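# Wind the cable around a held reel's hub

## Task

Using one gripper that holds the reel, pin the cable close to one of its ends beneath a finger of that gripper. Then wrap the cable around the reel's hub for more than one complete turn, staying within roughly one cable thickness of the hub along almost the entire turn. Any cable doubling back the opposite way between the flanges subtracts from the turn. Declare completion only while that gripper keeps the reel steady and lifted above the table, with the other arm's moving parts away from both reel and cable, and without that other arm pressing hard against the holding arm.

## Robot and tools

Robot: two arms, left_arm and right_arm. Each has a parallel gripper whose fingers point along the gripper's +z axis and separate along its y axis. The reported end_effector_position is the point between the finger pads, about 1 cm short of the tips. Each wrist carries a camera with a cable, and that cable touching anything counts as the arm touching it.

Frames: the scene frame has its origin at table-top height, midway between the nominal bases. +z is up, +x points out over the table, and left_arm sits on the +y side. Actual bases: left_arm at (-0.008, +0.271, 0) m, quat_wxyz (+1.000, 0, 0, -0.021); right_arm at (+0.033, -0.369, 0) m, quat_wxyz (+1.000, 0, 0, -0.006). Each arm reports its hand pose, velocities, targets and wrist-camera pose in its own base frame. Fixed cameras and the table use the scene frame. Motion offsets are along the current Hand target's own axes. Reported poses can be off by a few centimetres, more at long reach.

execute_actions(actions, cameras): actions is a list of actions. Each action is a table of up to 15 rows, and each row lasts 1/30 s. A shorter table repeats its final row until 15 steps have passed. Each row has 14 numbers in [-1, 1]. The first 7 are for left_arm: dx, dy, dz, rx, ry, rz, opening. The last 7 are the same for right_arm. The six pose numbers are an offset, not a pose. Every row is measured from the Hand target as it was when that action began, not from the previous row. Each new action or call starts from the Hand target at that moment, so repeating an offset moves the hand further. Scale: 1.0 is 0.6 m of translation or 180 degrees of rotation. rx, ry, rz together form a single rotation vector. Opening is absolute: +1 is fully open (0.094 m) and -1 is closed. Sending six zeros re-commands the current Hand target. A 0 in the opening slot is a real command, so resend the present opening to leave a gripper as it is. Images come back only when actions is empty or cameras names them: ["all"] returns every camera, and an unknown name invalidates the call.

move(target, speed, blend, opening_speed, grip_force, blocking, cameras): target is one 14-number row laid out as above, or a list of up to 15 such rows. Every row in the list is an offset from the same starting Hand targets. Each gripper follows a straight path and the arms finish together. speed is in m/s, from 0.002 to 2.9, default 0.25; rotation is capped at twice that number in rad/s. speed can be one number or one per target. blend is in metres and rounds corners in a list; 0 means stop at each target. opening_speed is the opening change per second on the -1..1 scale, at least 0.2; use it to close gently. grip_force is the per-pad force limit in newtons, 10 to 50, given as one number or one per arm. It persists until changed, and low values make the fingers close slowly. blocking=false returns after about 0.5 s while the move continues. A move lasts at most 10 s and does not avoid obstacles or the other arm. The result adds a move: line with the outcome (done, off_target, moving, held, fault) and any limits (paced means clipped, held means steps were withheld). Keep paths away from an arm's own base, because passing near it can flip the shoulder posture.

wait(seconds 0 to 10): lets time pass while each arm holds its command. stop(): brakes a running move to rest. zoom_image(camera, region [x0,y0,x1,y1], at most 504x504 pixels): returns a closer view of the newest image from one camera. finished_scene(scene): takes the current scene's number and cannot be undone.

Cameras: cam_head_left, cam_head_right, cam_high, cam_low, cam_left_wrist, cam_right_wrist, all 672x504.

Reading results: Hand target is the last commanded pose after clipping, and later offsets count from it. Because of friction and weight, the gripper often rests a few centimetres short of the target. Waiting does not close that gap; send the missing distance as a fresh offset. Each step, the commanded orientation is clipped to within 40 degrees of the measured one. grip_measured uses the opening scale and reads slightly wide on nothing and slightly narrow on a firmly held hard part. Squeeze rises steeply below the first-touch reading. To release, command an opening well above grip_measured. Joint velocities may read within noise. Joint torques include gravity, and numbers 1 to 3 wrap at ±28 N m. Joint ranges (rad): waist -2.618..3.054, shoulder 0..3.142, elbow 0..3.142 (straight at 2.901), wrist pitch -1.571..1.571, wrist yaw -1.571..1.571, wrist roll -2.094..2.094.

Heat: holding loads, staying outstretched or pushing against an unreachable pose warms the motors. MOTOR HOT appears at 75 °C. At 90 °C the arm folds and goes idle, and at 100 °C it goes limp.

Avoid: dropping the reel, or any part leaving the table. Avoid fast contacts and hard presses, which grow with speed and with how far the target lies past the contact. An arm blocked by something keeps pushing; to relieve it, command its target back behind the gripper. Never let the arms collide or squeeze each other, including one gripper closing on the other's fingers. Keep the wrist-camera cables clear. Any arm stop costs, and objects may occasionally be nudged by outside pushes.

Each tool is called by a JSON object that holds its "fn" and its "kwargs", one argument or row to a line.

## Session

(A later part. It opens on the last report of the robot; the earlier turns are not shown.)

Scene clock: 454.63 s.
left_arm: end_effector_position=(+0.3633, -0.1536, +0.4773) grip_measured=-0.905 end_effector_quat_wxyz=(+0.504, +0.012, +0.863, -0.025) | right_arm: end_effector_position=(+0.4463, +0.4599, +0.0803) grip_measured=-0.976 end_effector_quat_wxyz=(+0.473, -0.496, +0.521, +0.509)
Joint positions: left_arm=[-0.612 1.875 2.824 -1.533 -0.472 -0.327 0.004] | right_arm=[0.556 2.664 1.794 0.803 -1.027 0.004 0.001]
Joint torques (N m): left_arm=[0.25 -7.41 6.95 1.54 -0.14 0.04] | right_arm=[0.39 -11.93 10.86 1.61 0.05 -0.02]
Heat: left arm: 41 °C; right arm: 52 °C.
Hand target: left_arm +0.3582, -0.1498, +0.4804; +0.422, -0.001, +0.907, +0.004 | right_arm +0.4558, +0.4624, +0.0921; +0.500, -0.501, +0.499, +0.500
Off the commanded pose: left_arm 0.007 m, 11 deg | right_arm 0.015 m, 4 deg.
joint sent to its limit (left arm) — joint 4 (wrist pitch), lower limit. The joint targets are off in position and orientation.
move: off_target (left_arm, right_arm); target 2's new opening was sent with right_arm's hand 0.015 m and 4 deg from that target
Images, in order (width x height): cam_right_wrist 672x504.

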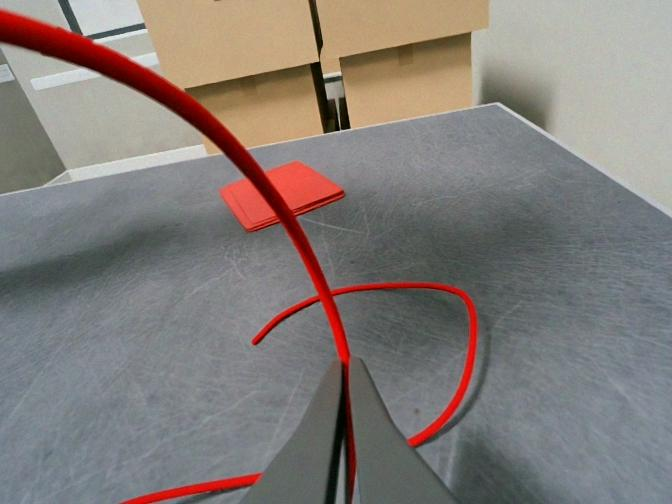

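{"fn": "move", "kwargs": {
  "target": [0.13,0,0.057,0,0,0,-1,-0.017,0.133,-0.017,0,0,0,-1],
  "speed": 0.1,
  "cameras": ["cam_left_wrist","cam_head_left","cam_high","cam_right_wrist"]
}}

{"fn": "zoom_image", "kwargs": {
  "camera": "cam_high",
  "region": [250, 140, 500, 360]
}}

Scene clock: 461.23 s.
left_arm: end_effector_position=(+0.3338, -0.1476, +0.3790) grip_measured=-0.905 end_effector_quat_wxyz=(+0.383, +0.016, +0.923, +0.026) | right_arm: end_effector_position=(+0.3719, +0.4534, +0.0583) grip_measured=-0.977 end_effector_quat_wxyz=(+0.451, -0.495, +0.540, +0.510)
Joint positions: left_arm=[-0.646 1.637 2.19 -1.467 -0.472 -0.448 0.004] | right_arm=[0.628 2.511 1.394 0.99 -0.957 0.002 0.001]
Joint torques (N m): left_arm=[-0.53 -10.37 4.78 2.15 -0.34 -0.14] | right_arm=[0.35 -16.98 3.69 2.05 -0.03 -0.11]
Heat: left arm: 41 °C; right arm: 52 °C.
Hand target: left_arm +0.3342, -0.1494, +0.3987; +0.422, -0.001, +0.907, +0.004 | right_arm +0.3760, +0.4521, +0.1022; +0.500, -0.501, +0.499, +0.500
Off the commanded pose: left_arm 0.020 m, 6 deg | right_arm 0.044 m, 8 deg.
move: off_target (left_arm, right_arm)
Images, in order (width x height): cam_head_left 672x504, cam_high 672x504, cam_left_wrist 672x504, cam_right_wrist 672x504.

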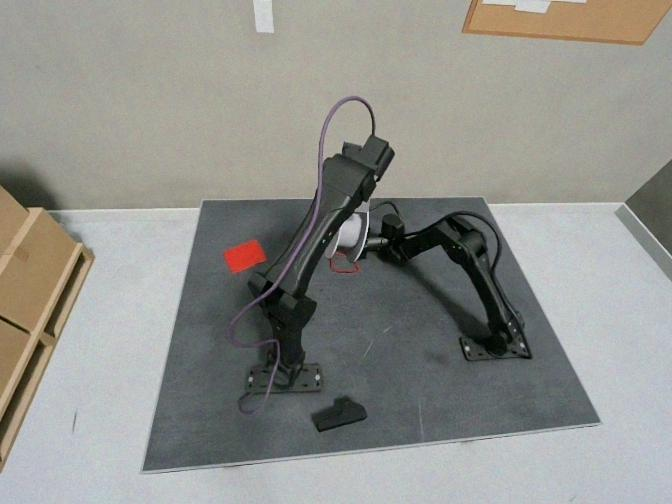

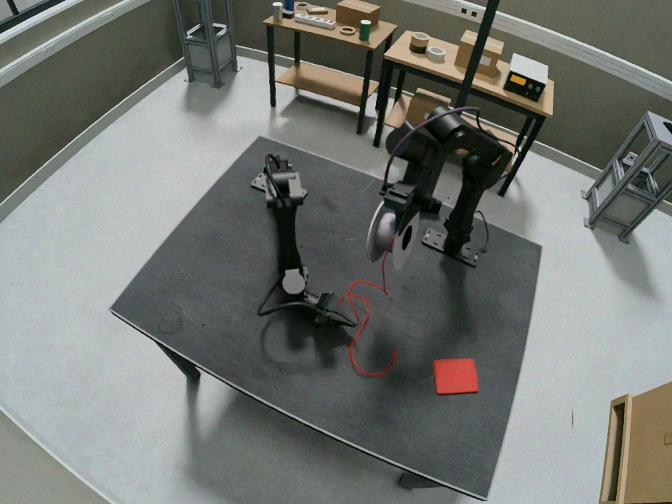

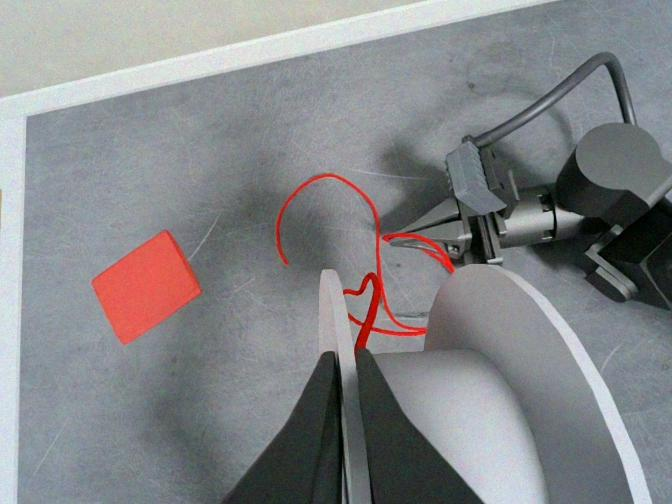

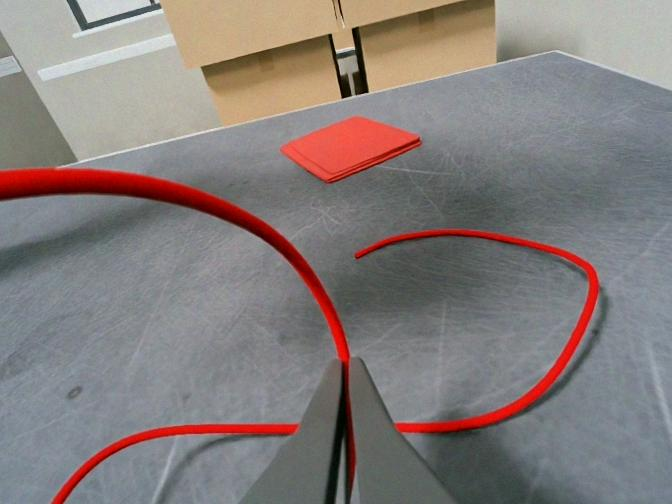

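Scaled by 2.016.

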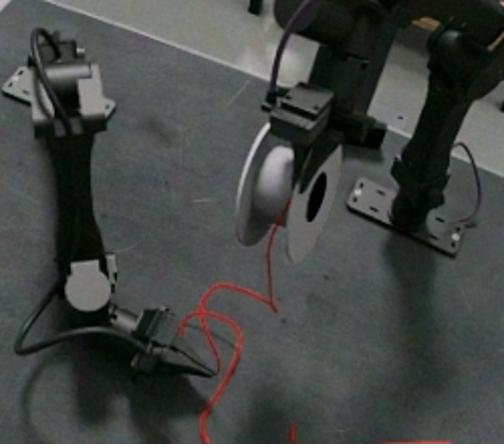

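{"fn": "move", "kwargs": {
  "target": [
    [0,0,0,0,0,0,-1,-0.015,0.193,-0.01,0,0,0,-1],
    [0,0,0,0,0,0,-1,-0.02,0.43,-0.01,0,0,0,-1]
  ],
  "speed": 0.12,
  "blend": 0.03,
  "cameras": ["cam_left_wrist","cam_head_right","cam_high","cam_right_wrist"]
}}

{"fn": "zoom_image", "kwargs": {
  "camera": "cam_high",
  "region": [250, 140, 500, 360]
}}

Scene clock: 464.83 s.
left_arm: end_effector_position=(+0.3338, -0.1476, +0.3790) grip_measured=-0.905 end_effector_quat_wxyz=(+0.383, +0.016, +0.923, +0.026) | right_arm: end_effector_position=(+0.1137, +0.4444, +0.0683) grip_measured=-0.977 end_effector_quat_wxyz=(-0.441, +0.521, -0.548, -0.483)
Joint positions: left_arm=[-0.646 1.637 2.19 -1.467 -0.472 -0.448 0.004] | right_arm=[1.152 2.091 0.561 1.371 -0.433 0.004 0.001]
Joint torques (N m): left_arm=[-0.55 -10.39 4.77 2.15 -0.34 -0.14] | right_arm=[-0.06 -11.25 2.04 2.62 0.11 0.06]
Heat: left arm: 40 °C; right arm: 52 °C.
Hand target: left_arm +0.3342, -0.1494, +0.3987; +0.422, -0.001, +0.907, +0.004 | right_arm +0.1180, +0.4457, +0.1137; -0.500, +0.501, -0.499, -0.500
Off the commanded pose: left_arm 0.020 m, 6 deg | right_arm 0.046 m, 9 deg.
move: off_target (left_arm, right_arm)
Images, in order (width x height): cam_head_right 672x504, cam_high 672x504, cam_left_wrist 672x504, cam_right_wrist 672x504.

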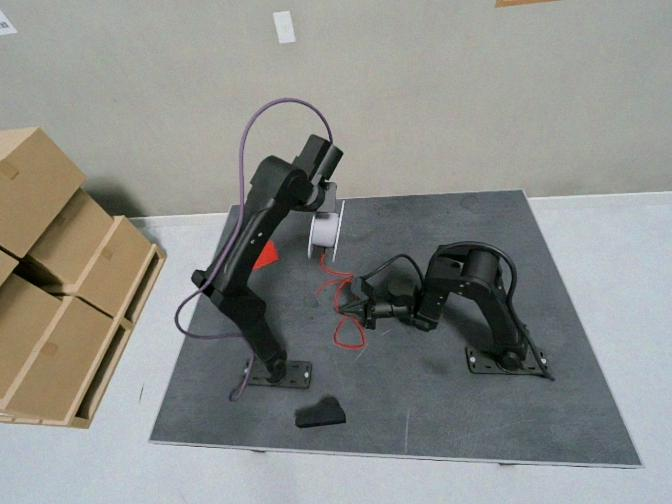

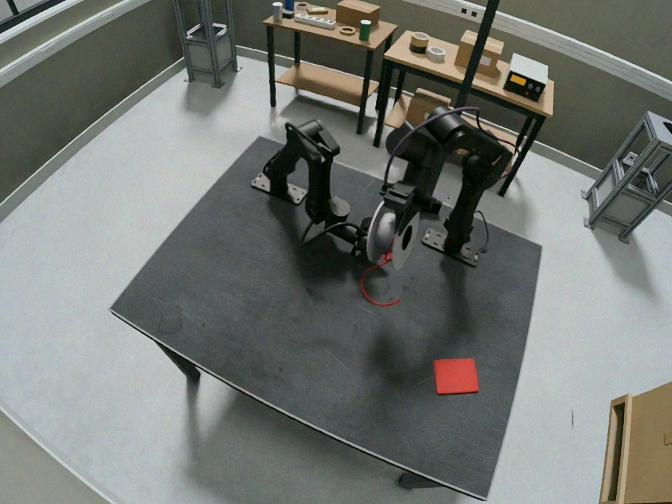

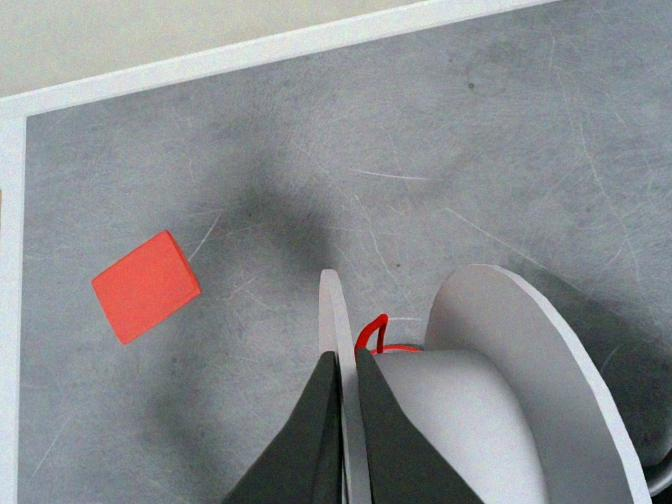

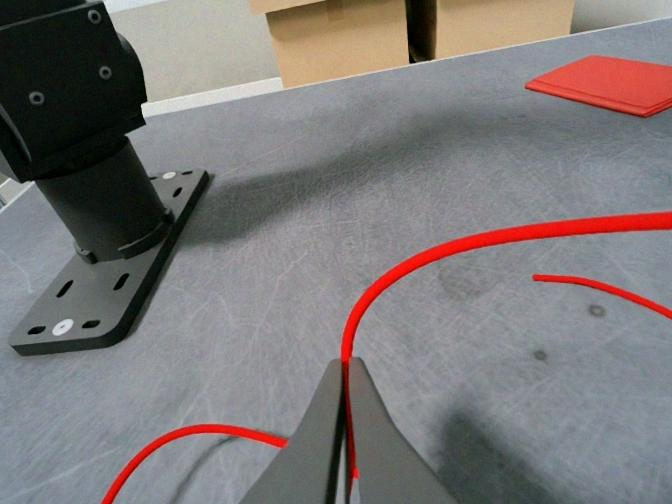

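Scaled by 2.016.

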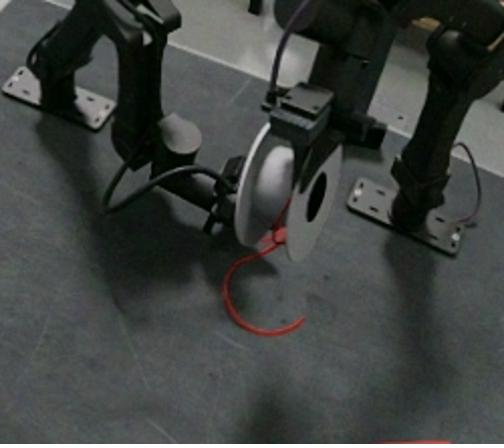

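{"fn": "move", "kwargs": {
  "target": [0,0,0,0,0,0,-1,-0.17,0.117,0,0,0,0,-1],
  "speed": 0.1,
  "cameras": ["cam_left_wrist","cam_head_right","cam_right_wrist"]
}}

{"fn": "zoom_image", "kwargs": {
  "camera": "cam_head_right",
  "region": [230, 160, 450, 360]
}}

Scene clock: 467.57 s.
left_arm: end_effector_position=(+0.3338, -0.1476, +0.3790) grip_measured=-0.905 end_effector_quat_wxyz=(+0.383, +0.016, +0.923, +0.026) | right_arm: end_effector_position=(+0.0416, +0.4424, +0.1956) grip_measured=-0.977 end_effector_quat_wxyz=(+0.485, -0.511, +0.502, +0.502)
Joint positions: left_arm=[-0.646 1.637 2.19 -1.467 -0.472 -0.448 0.004] | right_arm=[1.392 1.571 0.532 1.013 -0.206 0.004 0.001]
Joint torques (N m): left_arm=[-0.53 -10.39 4.75 2.14 -0.34 -0.14] | right_arm=[0.44 -8.44 8.84 1.14 0.12 0]
Heat: left arm: 40 °C; right arm: 52 °C.
Hand target: left_arm +0.3342, -0.1494, +0.3987; +0.422, -0.001, +0.907, +0.004 | right_arm +0.0476, +0.4456, +0.2156; +0.500, -0.501, +0.499, +0.500
Off the commanded pose: left_arm 0.020 m, 6 deg | right_arm 0.021 m, 2 deg.
move: off_target (left_arm, right_arm)
Images, in order (width x height): cam_head_right 672x504, cam_left_wrist 672x504, cam_right_wrist 672x504.

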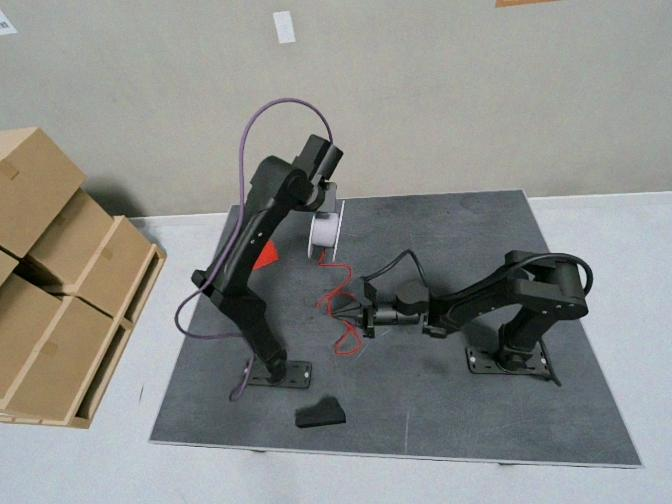

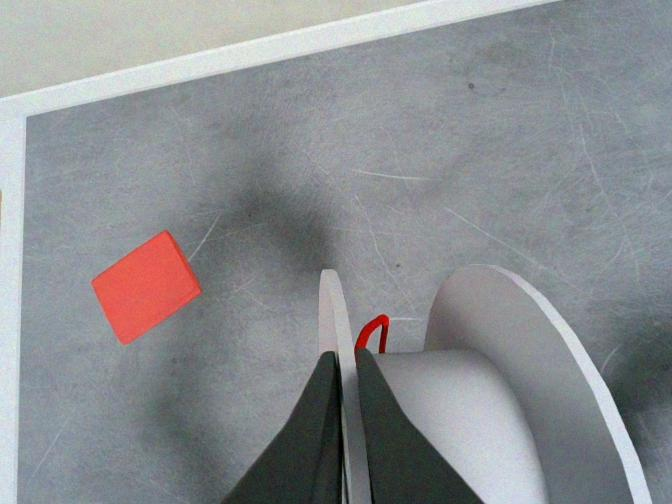

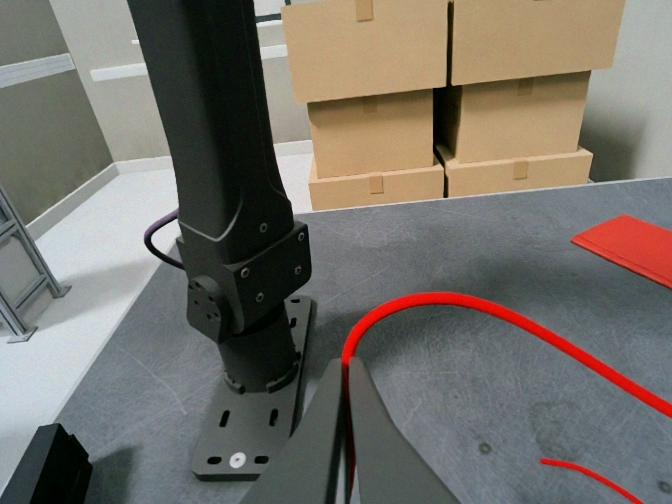

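Scaled by 2.291.

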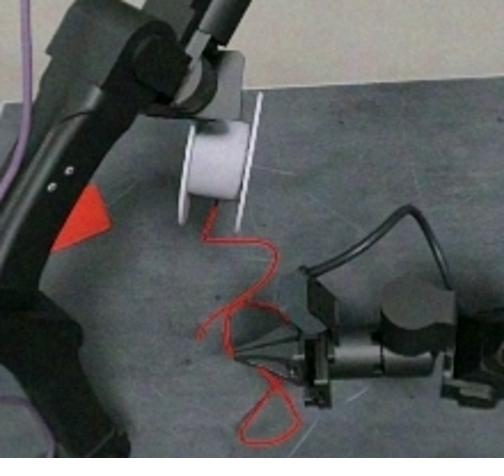

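{"fn": "move", "kwargs": {
  "target": [0,0,0,0,0,0,-1,-0.2,-0.03,0,0,0,0,-1],
  "speed": 0.1,
  "cameras": ["cam_left_wrist","cam_head_right","cam_right_wrist"]
}}

{"fn": "zoom_image", "kwargs": {
  "camera": "cam_head_right",
  "region": [230, 160, 450, 360]
}}

Scene clock: 469.97 s.
left_arm: end_effector_position=(+0.3340, -0.1477, +0.3792) grip_measured=-0.905 end_effector_quat_wxyz=(+0.384, +0.016, +0.923, +0.025) | right_arm: end_effector_position=(+0.0608, +0.4497, +0.3049) grip_measured=-0.977 end_effector_quat_wxyz=(+0.484, -0.509, +0.510, +0.496)
Joint positions: left_arm=[-0.646 1.637 2.19 -1.465 -0.472 -0.448 0.004] | right_arm=[1.338 1.348 0.863 0.444 -0.244 0.004 0.001]
Joint torques (N m): left_arm=[-0.55 -10.39 4.74 2.13 -0.33 -0.13] | right_arm=[-0.66 -7.92 12.82 1.13 -0.09 0.03]
Heat: left arm: 40 °C; right arm: 51 °C.
Hand target: left_arm +0.3342, -0.1494, +0.3987; +0.422, -0.001, +0.907, +0.004 | right_arm +0.0654, +0.4456, +0.3356; +0.500, -0.501, +0.499, +0.500
Off the commanded pose: left_arm 0.020 m, 6 deg | right_arm 0.031 m, 3 deg.
move: off_target (left_arm, right_arm)
Images, in order (width x height): cam_head_right 672x504, cam_left_wrist 672x504, cam_right_wrist 672x504.

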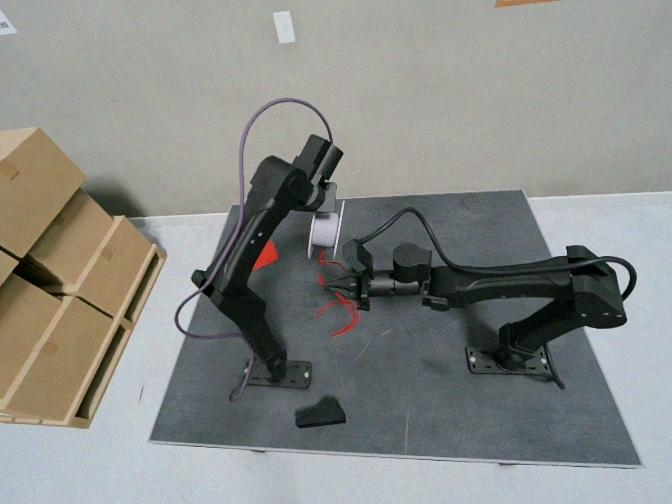

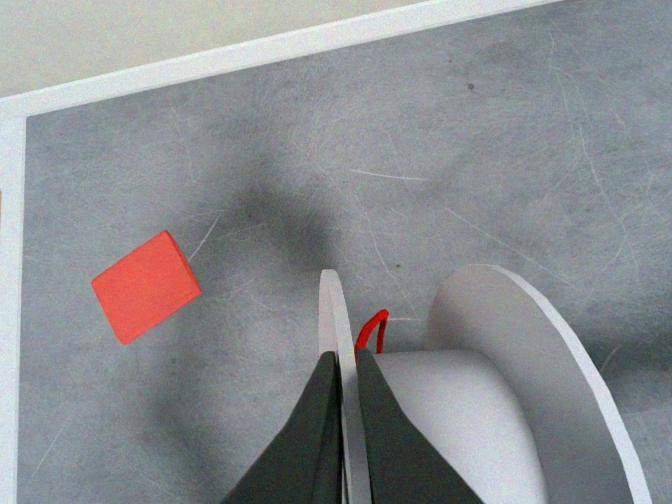

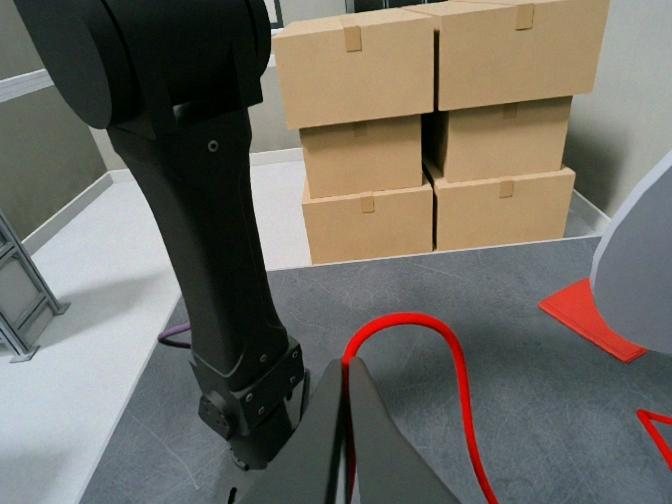

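Scaled by 2.291.

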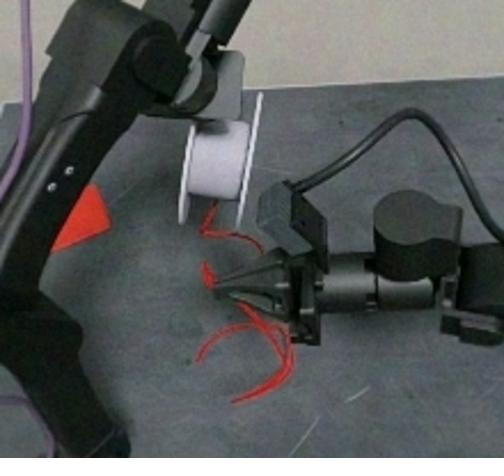

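{"fn": "move", "kwargs": {
  "target": [
    [0,0,0,0,0,0,-1,-0.142,0.08,-0.042,0,0,0,-1],
    [0,0,0,0,0,0,-1,-0.275,0.008,-0.1,0,0,0,-1],
    [0,0,0,0,0,0,-1,-0.325,-0.14,-0.109,0,0,0,-1]
  ],
  "speed": 0.12,
  "blend": 0.03,
  "cameras": ["cam_left_wrist","cam_head_right","cam_high","cam_right_wrist"]
}}

{"fn": "zoom_image", "kwargs": {
  "camera": "cam_head_right",
  "region": [230, 160, 450, 360]
}}

Scene clock: 474.03 s.
left_arm: end_effector_position=(+0.3340, -0.1477, +0.3792) grip_measured=-0.905 end_effector_quat_wxyz=(+0.384, +0.016, +0.923, +0.025) | right_arm: end_effector_position=(+0.1557, +0.3848, +0.5176) grip_measured=-0.977 end_effector_quat_wxyz=(+0.498, -0.497, +0.506, +0.499)
Joint positions: left_arm=[-0.646 1.637 2.19 -1.465 -0.472 -0.448 0.004] | right_arm=[0.921 1.403 1.753 -0.357 -0.641 0.005 0.001]
Joint torques (N m): left_arm=[-0.54 -10.39 4.75 2.13 -0.33 -0.13] | right_arm=[0.21 -4.23 10.91 1.09 -0.11 0]
Motor temperatures (°C): left_arm=[25 40 39 35 26 27 30] | right_arm=[28 50 41 36 26 28 30]
Heat: left arm: 40 °C; right arm: 50 °C.
Hand target: left_arm +0.3342, -0.1494, +0.3987; +0.422, -0.001, +0.907, +0.004 | right_arm +0.1491, +0.3803, +0.5308; +0.500, -0.501, +0.499, +0.500
Off the commanded pose: left_arm 0.020 m, 6 deg | right_arm 0.015 m, 1 deg.
move: off_target (left_arm, right_arm)
Images, in order (width x height): cam_head_right 672x504, cam_high 672x504, cam_left_wrist 672x504, cam_right_wrist 672x504.

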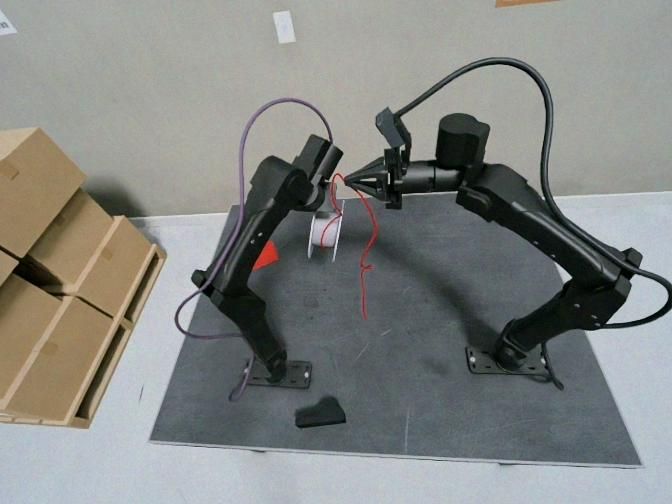

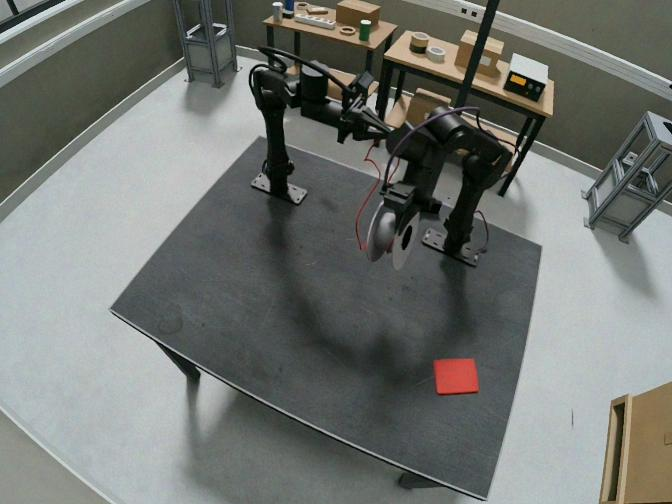

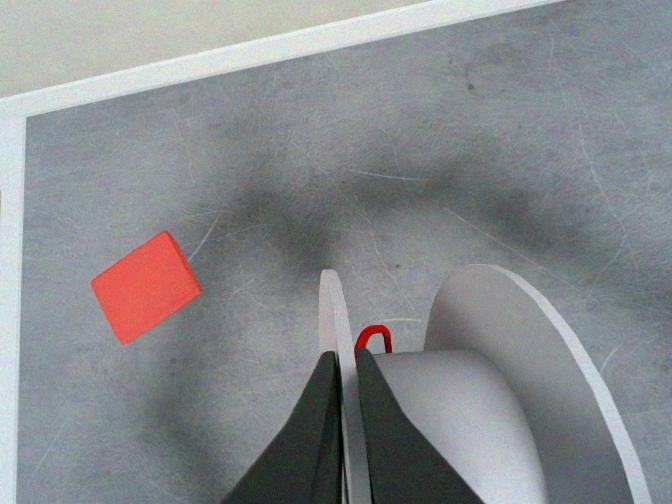

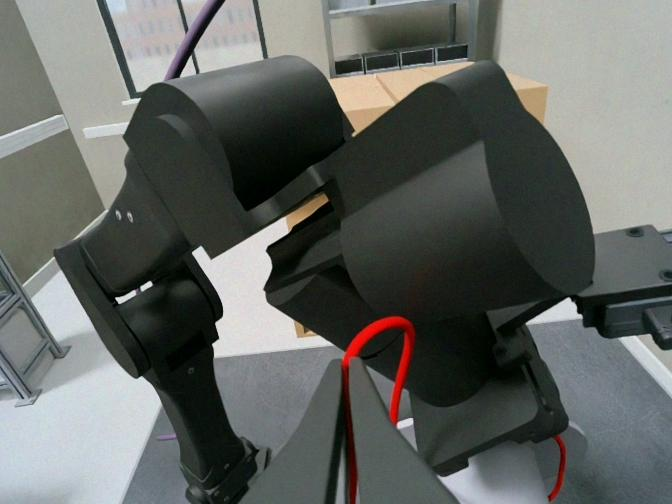

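Scaled by 2.291.

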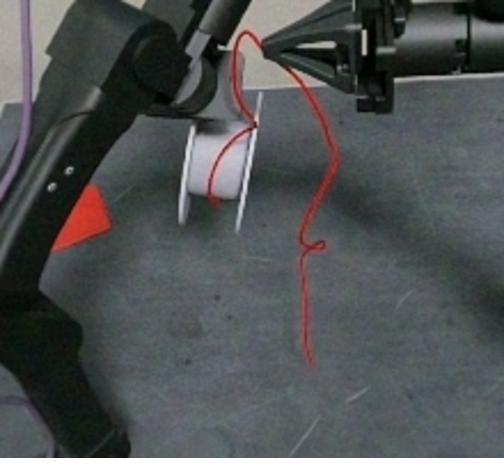

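{"fn": "move", "kwargs": {
  "target": [
    [0,0,0,0,0,0,-1,0,-0.202,-0.03,0,0,0,-1],
    [0,0,0,0,0,0,-1,0.1,-0.43,0.025,0,0,0,-1]
  ],
  "speed": 0.1,
  "blend": 0.03,
  "cameras": ["cam_left_wrist","cam_head_right","cam_high","cam_right_wrist"]
}}

{"fn": "zoom_image", "kwargs": {
  "camera": "cam_head_right",
  "region": [230, 120, 450, 320]
}}

Scene clock: 478.47 s.
left_arm: end_effector_position=(+0.3362, -0.1494, +0.3814) grip_measured=-0.905 end_effector_quat_wxyz=(+0.389, +0.013, +0.921, +0.021) | right_arm: end_effector_position=(+0.4034, +0.4029, +0.4582) grip_measured=-0.977 end_effector_quat_wxyz=(+0.482, -0.498, +0.510, +0.510)
Joint positions: left_arm=[-0.646 1.637 2.19 -1.45 -0.472 -0.45 0.004] | right_arm=[0.499 2.22 2.541 -0.355 -1.088 0.01 0.001]
Joint torques (N m): left_arm=[-0.54 -10.41 4.66 2.02 -0.34 -0.11] | right_arm=[-0.76 -10.21 10.88 1.2 -0.09 -0.04]
Heat: left arm: 39 °C; right arm: 50 °C.
Hand target: left_arm +0.3342, -0.1494, +0.3987; +0.422, -0.001, +0.907, +0.004 | right_arm +0.4072, +0.3957, +0.4712; +0.500, -0.501, +0.499, +0.500
Off the commanded pose: left_arm 0.017 m, 5 deg | right_arm 0.015 m, 3 deg.
move: off_target (left_arm, right_arm)
Images, in order (width x height): cam_head_right 672x504, cam_high 672x504, cam_left_wrist 672x504, cam_right_wrist 672x504.

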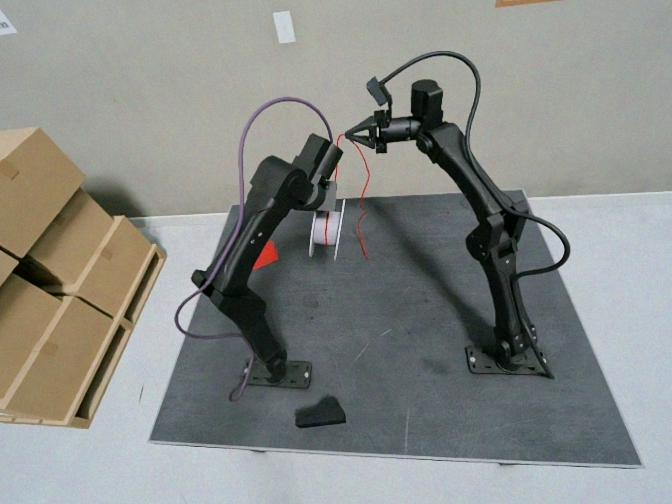

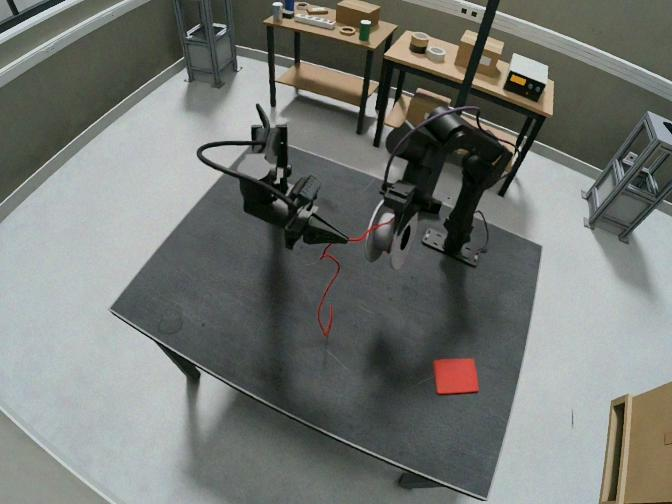

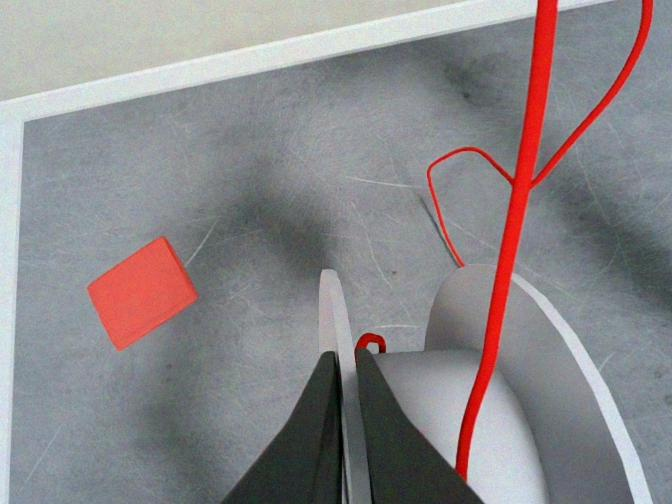

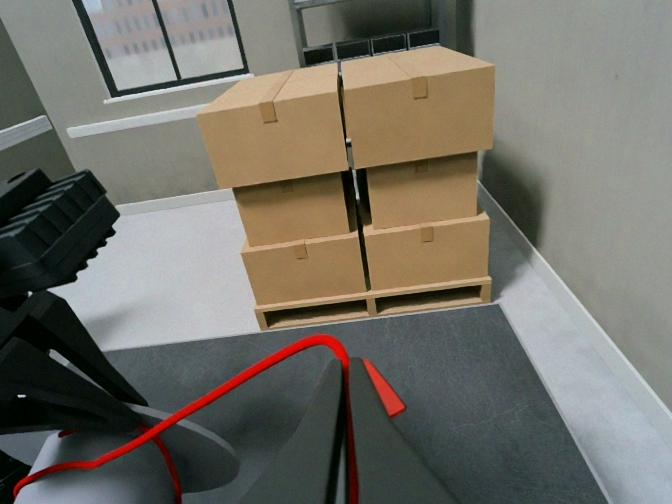

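Scaled by 2.291.

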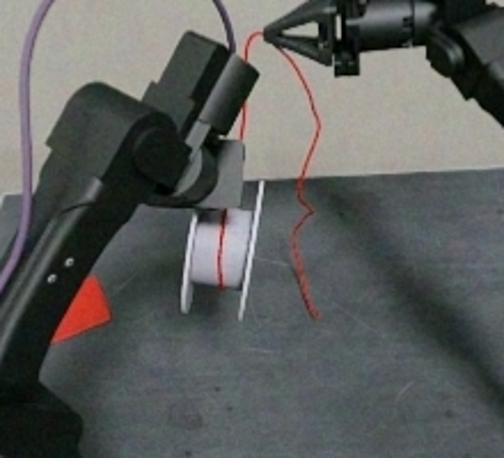

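{"fn": "move", "kwargs": {
  "target": [
    [0,0,0,0,0,0,-1,0.17,0.0,0.09,0,0,0,-1],
    [0,0,0,0,0,0,-1,0.32,0.03,0.097,0,0,0,-1]
  ],
  "speed": 0.1,
  "blend": 0.03,
  "cameras": ["cam_left_wrist","cam_head_right","cam_high","cam_right_wrist"]
}}

{"fn": "zoom_image", "kwargs": {
  "camera": "cam_high",
  "region": [250, 140, 500, 360]
}}

Scene clock: 482.07 s.
left_arm: end_effector_position=(+0.3360, -0.1492, +0.3811) grip_measured=-0.905 end_effector_quat_wxyz=(+0.389, +0.013, +0.921, +0.021) | right_arm: end_effector_position=(+0.3930, +0.4595, +0.2411) grip_measured=-0.977 end_effector_quat_wxyz=(-0.455, +0.496, -0.536, -0.509)
Joint positions: left_arm=[-0.646 1.637 2.19 -1.451 -0.472 -0.45 0.004] | right_arm=[0.612 2.19 1.661 0.41 -0.973 -0.004 0.001]
Joint torques (N m): left_arm=[-0.55 -10.44 4.66 2.02 -0.34 -0.12] | right_arm=[0.38 -16.2 5.37 1.95 0.06 0.09]
Heat: left arm: 39 °C; right arm: 50 °C.
Hand target: left_arm +0.3342, -0.1494, +0.3987; +0.422, -0.001, +0.907, +0.004 | right_arm +0.3895, +0.4539, +0.2792; -0.500, +0.501, -0.499, -0.500
Off the commanded pose: left_arm 0.018 m, 5 deg | right_arm 0.039 m, 7 deg.
move: off_target (left_arm, right_arm)
Images, in order (width x height): cam_head_right 672x504, cam_high 672x504, cam_left_wrist 672x504, cam_right_wrist 672x504.

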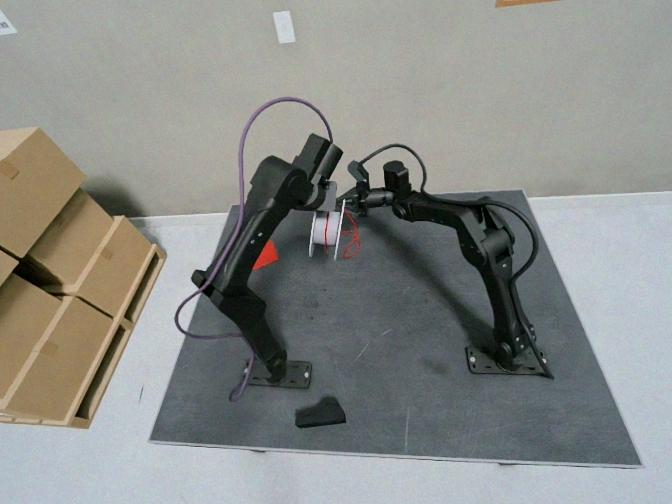

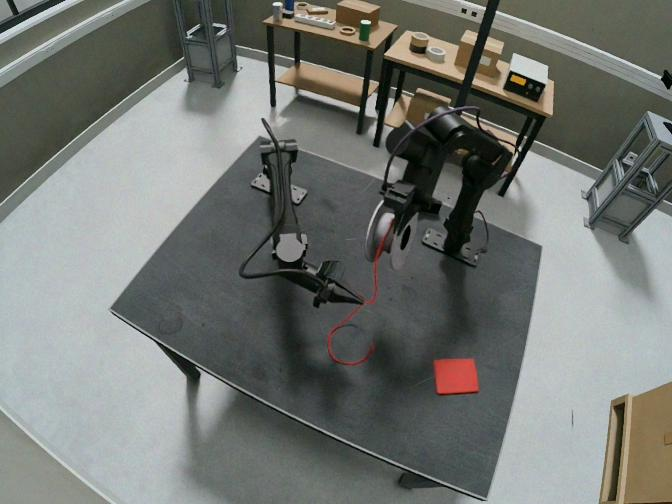

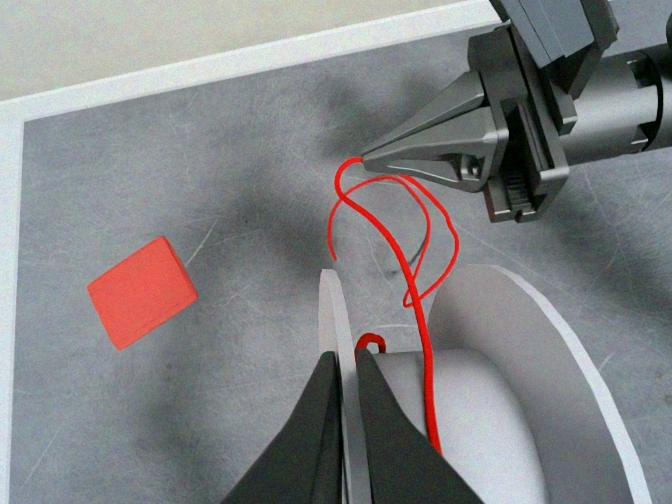

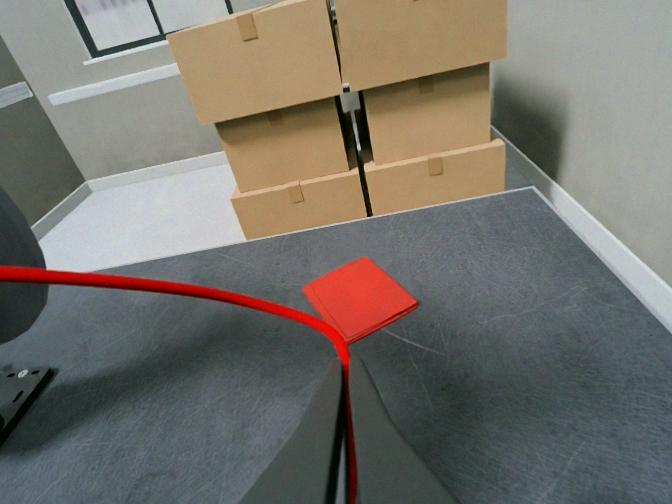

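Scaled by 2.016.

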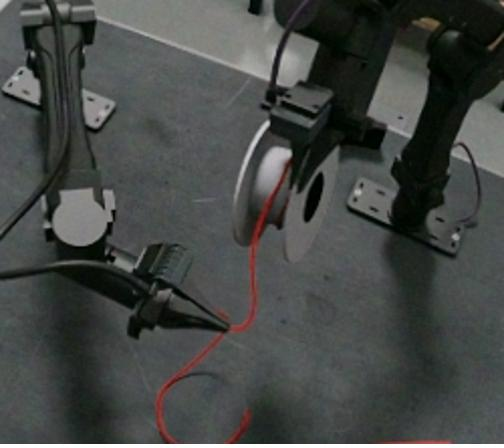

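{"fn": "move", "kwargs": {
  "target": [
    [0,0,0,0,0,0,-1,0.06,0.04,0,0,0,0,-1],
    [0,0,0,0,0,0,-1,0.06,0.04,0,0,0,0,-0.5],
    [0,0,0,0,0,0,-1,0.06,0.04,-0.3,0,0,0,-0.5]
  ],
  "speed": 0.1,
  "opening_speed": 0.4,
  "cameras": ["cam_left_wrist","cam_head_right","cam_high","cam_right_wrist"]
}}

{"fn": "zoom_image", "kwargs": {
  "camera": "cam_head_right",
  "region": [230, 160, 450, 360]
}}

{"fn": "zoom_image", "kwargs": {
  "camera": "cam_high",
  "region": [330, 160, 480, 310]
}}

Scene clock: 488.73 s.
left_arm: end_effector_position=(+0.3360, -0.1492, +0.3811) grip_measured=-0.905 end_effector_quat_wxyz=(+0.389, +0.013, +0.921, +0.021) | right_arm: end_effector_position=(+0.3790, +0.2734, +0.2192) grip_measured=-0.502 end_effector_quat_wxyz=(+0.471, -0.473, +0.541, +0.512)
Joint positions: left_arm=[-0.646 1.637 2.19 -1.451 -0.472 -0.45 0.004] | right_arm=[0.241 1.891 1.085 0.68 -1.303 -0.013 0.023]
Joint torques (N m): left_arm=[-0.55 -10.44 4.64 2.02 -0.33 -0.12] | right_arm=[0.27 -12.64 4.57 1.69 -0.26 -0.07]
Heat: left arm: 39 °C; right arm: 51 °C.
Hand target: left_arm +0.3342, -0.1494, +0.3987; +0.422, -0.001, +0.907, +0.004 | right_arm +0.3658, +0.2739, +0.2431; +0.500, -0.501, +0.499, +0.500
Off the commanded pose: left_arm 0.018 m, 5 deg | right_arm 0.027 m, 7 deg.
move: off_target (left_arm, right_arm); target 2's new opening was sent with right_arm's hand 0.040 m and 7 deg from that target
Images, in order (width x height): cam_head_right 672x504, cam_high 672x504, cam_left_wrist 672x504, cam_right_wrist 672x504.

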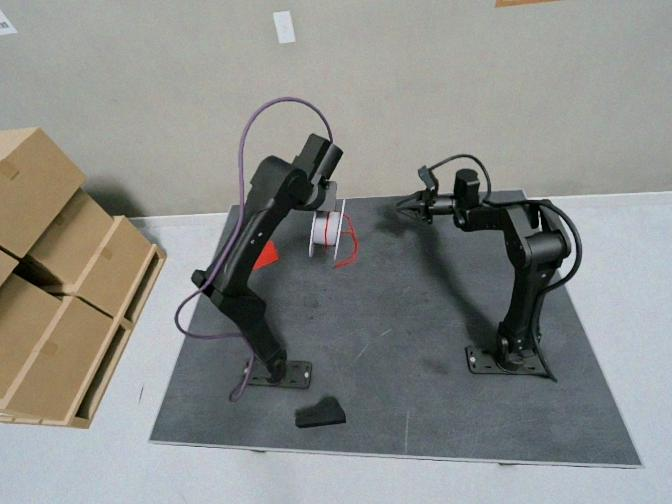

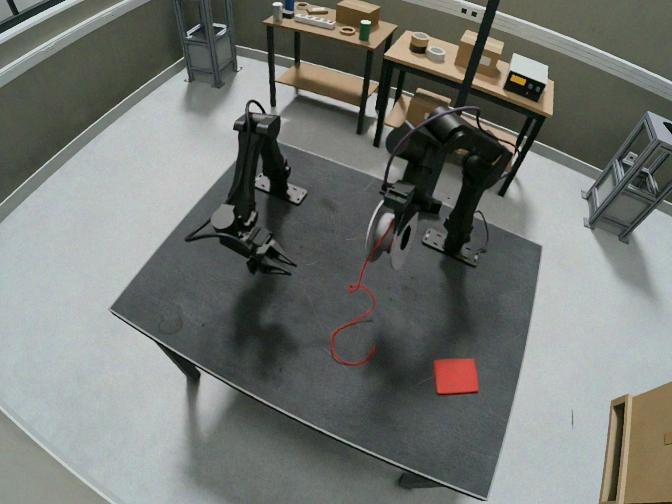

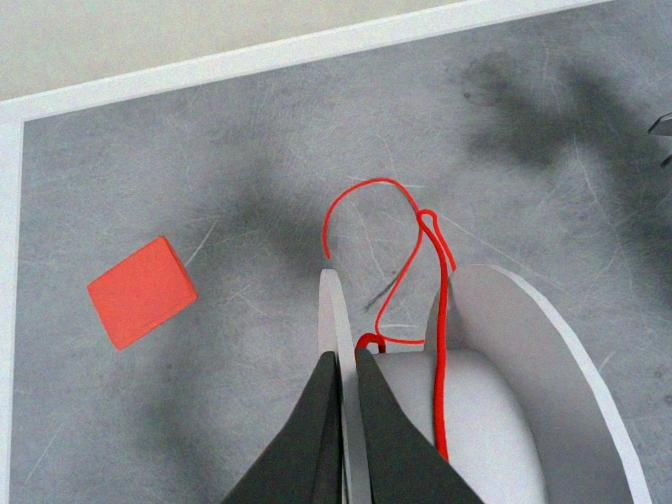

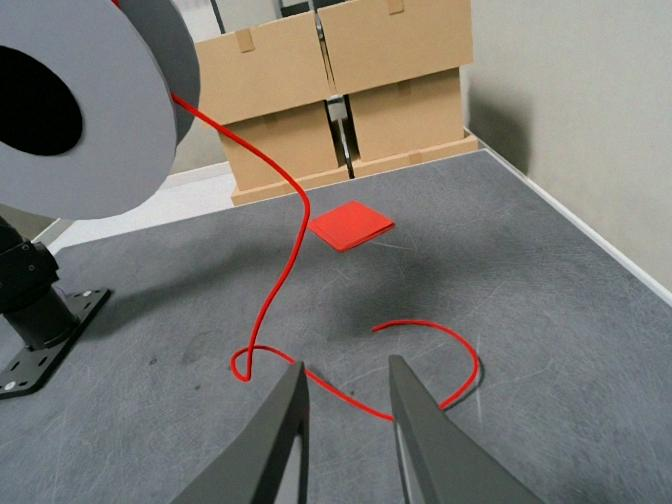

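Scaled by 2.291.

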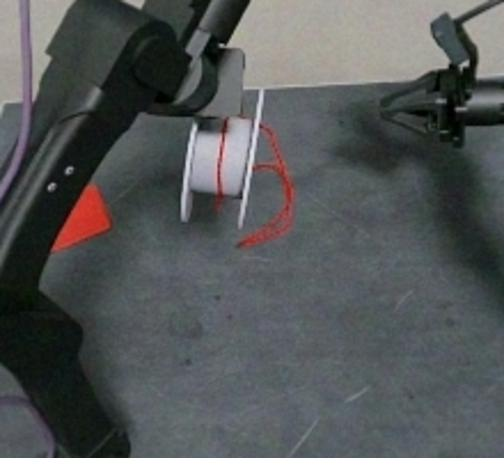

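Scaled by 3.360.

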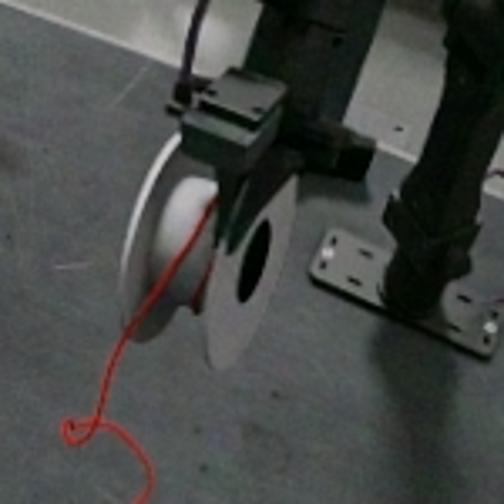

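{"fn": "move", "kwargs": {
  "target": [0,0,0,0,0,0,-1,0.22,0.075,0.08,0,0,0,-0.4],
  "speed": 0.15,
  "cameras": ["cam_right_wrist"]
}}

Scene clock: 491.40 s.
left_arm: end_effector_position=(+0.3360, -0.1492, +0.3811) grip_measured=-0.905 end_effector_quat_wxyz=(+0.389, +0.013, +0.921, +0.021) | right_arm: end_effector_position=(+0.3201, +0.3233, +0.1087) grip_measured=-0.402 end_effector_quat_wxyz=(+0.479, -0.498, +0.514, +0.508)
Joint positions: left_arm=[-0.646 1.637 2.19 -1.451 -0.472 -0.45 0.004] | right_arm=[0.415 2.146 0.826 1.256 -1.169 -0.015 0.028]
Joint torques (N m): left_arm=[-0.53 -10.45 4.63 2.02 -0.34 -0.11] | right_arm=[0.42 -7.68 2.74 1.88 0.02 0.08]
Heat: left arm: 39 °C; right arm: 51 °C.
Hand target: left_arm +0.3342, -0.1494, +0.3987; +0.422, -0.001, +0.907, +0.004 | right_arm +0.3210, +0.3218, +0.1111; +0.500, -0.501, +0.499, +0.500
Off the commanded pose: left_arm 0.018 m, 5 deg | right_arm 0.003 m, 3 deg.
move: off_target (left_arm, right_arm)
Images, in order (width x height): cam_right_wrist 672x504.

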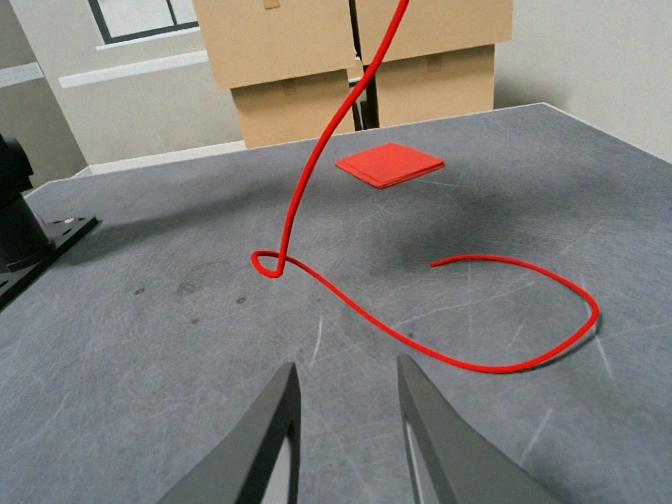

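{"fn": "move", "kwargs": {
  "target": [0,0,0,0,0,0,-1,0.02,0.03,0.08,0,0,0,-0.4],
  "speed": 0.1,
  "cameras": ["cam_right_wrist"]
}}

Scene clock: 493.13 s.
left_arm: end_effector_position=(+0.3360, -0.1492, +0.3811) grip_measured=-0.905 end_effector_quat_wxyz=(+0.389, +0.013, +0.921, +0.021) | right_arm: end_effector_position=(+0.2943, +0.3686, +0.0869) grip_measured=-0.402 end_effector_quat_wxyz=(+0.466, -0.498, +0.525, +0.509)
Joint positions: left_arm=[-0.646 1.637 2.19 -1.451 -0.472 -0.45 0.004] | right_arm=[0.562 2.207 0.826 1.291 -1.025 -0.007 0.028]
Joint torques (N m): left_arm=[-0.55 -10.43 4.67 2.02 -0.33 -0.11] | right_arm=[-0.13 -7.76 5.33 2.01 0.09 0.05]
Heat: left arm: 39 °C; right arm: 50 °C.
Hand target: left_arm +0.3342, -0.1494, +0.3987; +0.422, -0.001, +0.907, +0.004 | right_arm +0.3029, +0.3698, +0.0990; +0.500, -0.501, +0.499, +0.500
Off the commanded pose: left_arm 0.018 m, 5 deg | right_arm 0.015 m, 5 deg.
move: off_target (left_arm, right_arm)
Images, in order (width x height): cam_right_wrist 672x504.

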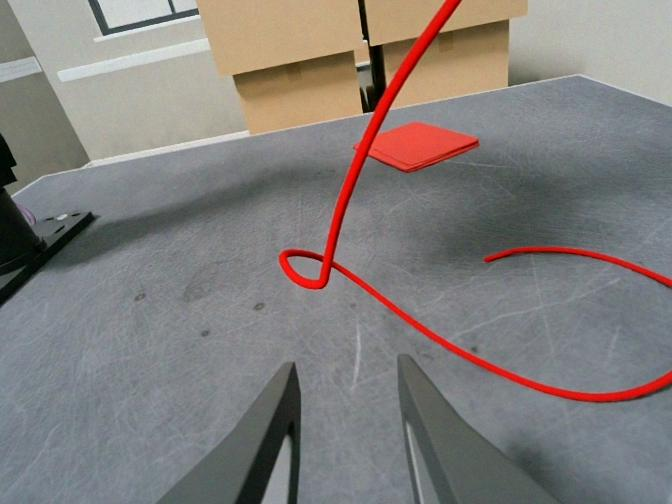

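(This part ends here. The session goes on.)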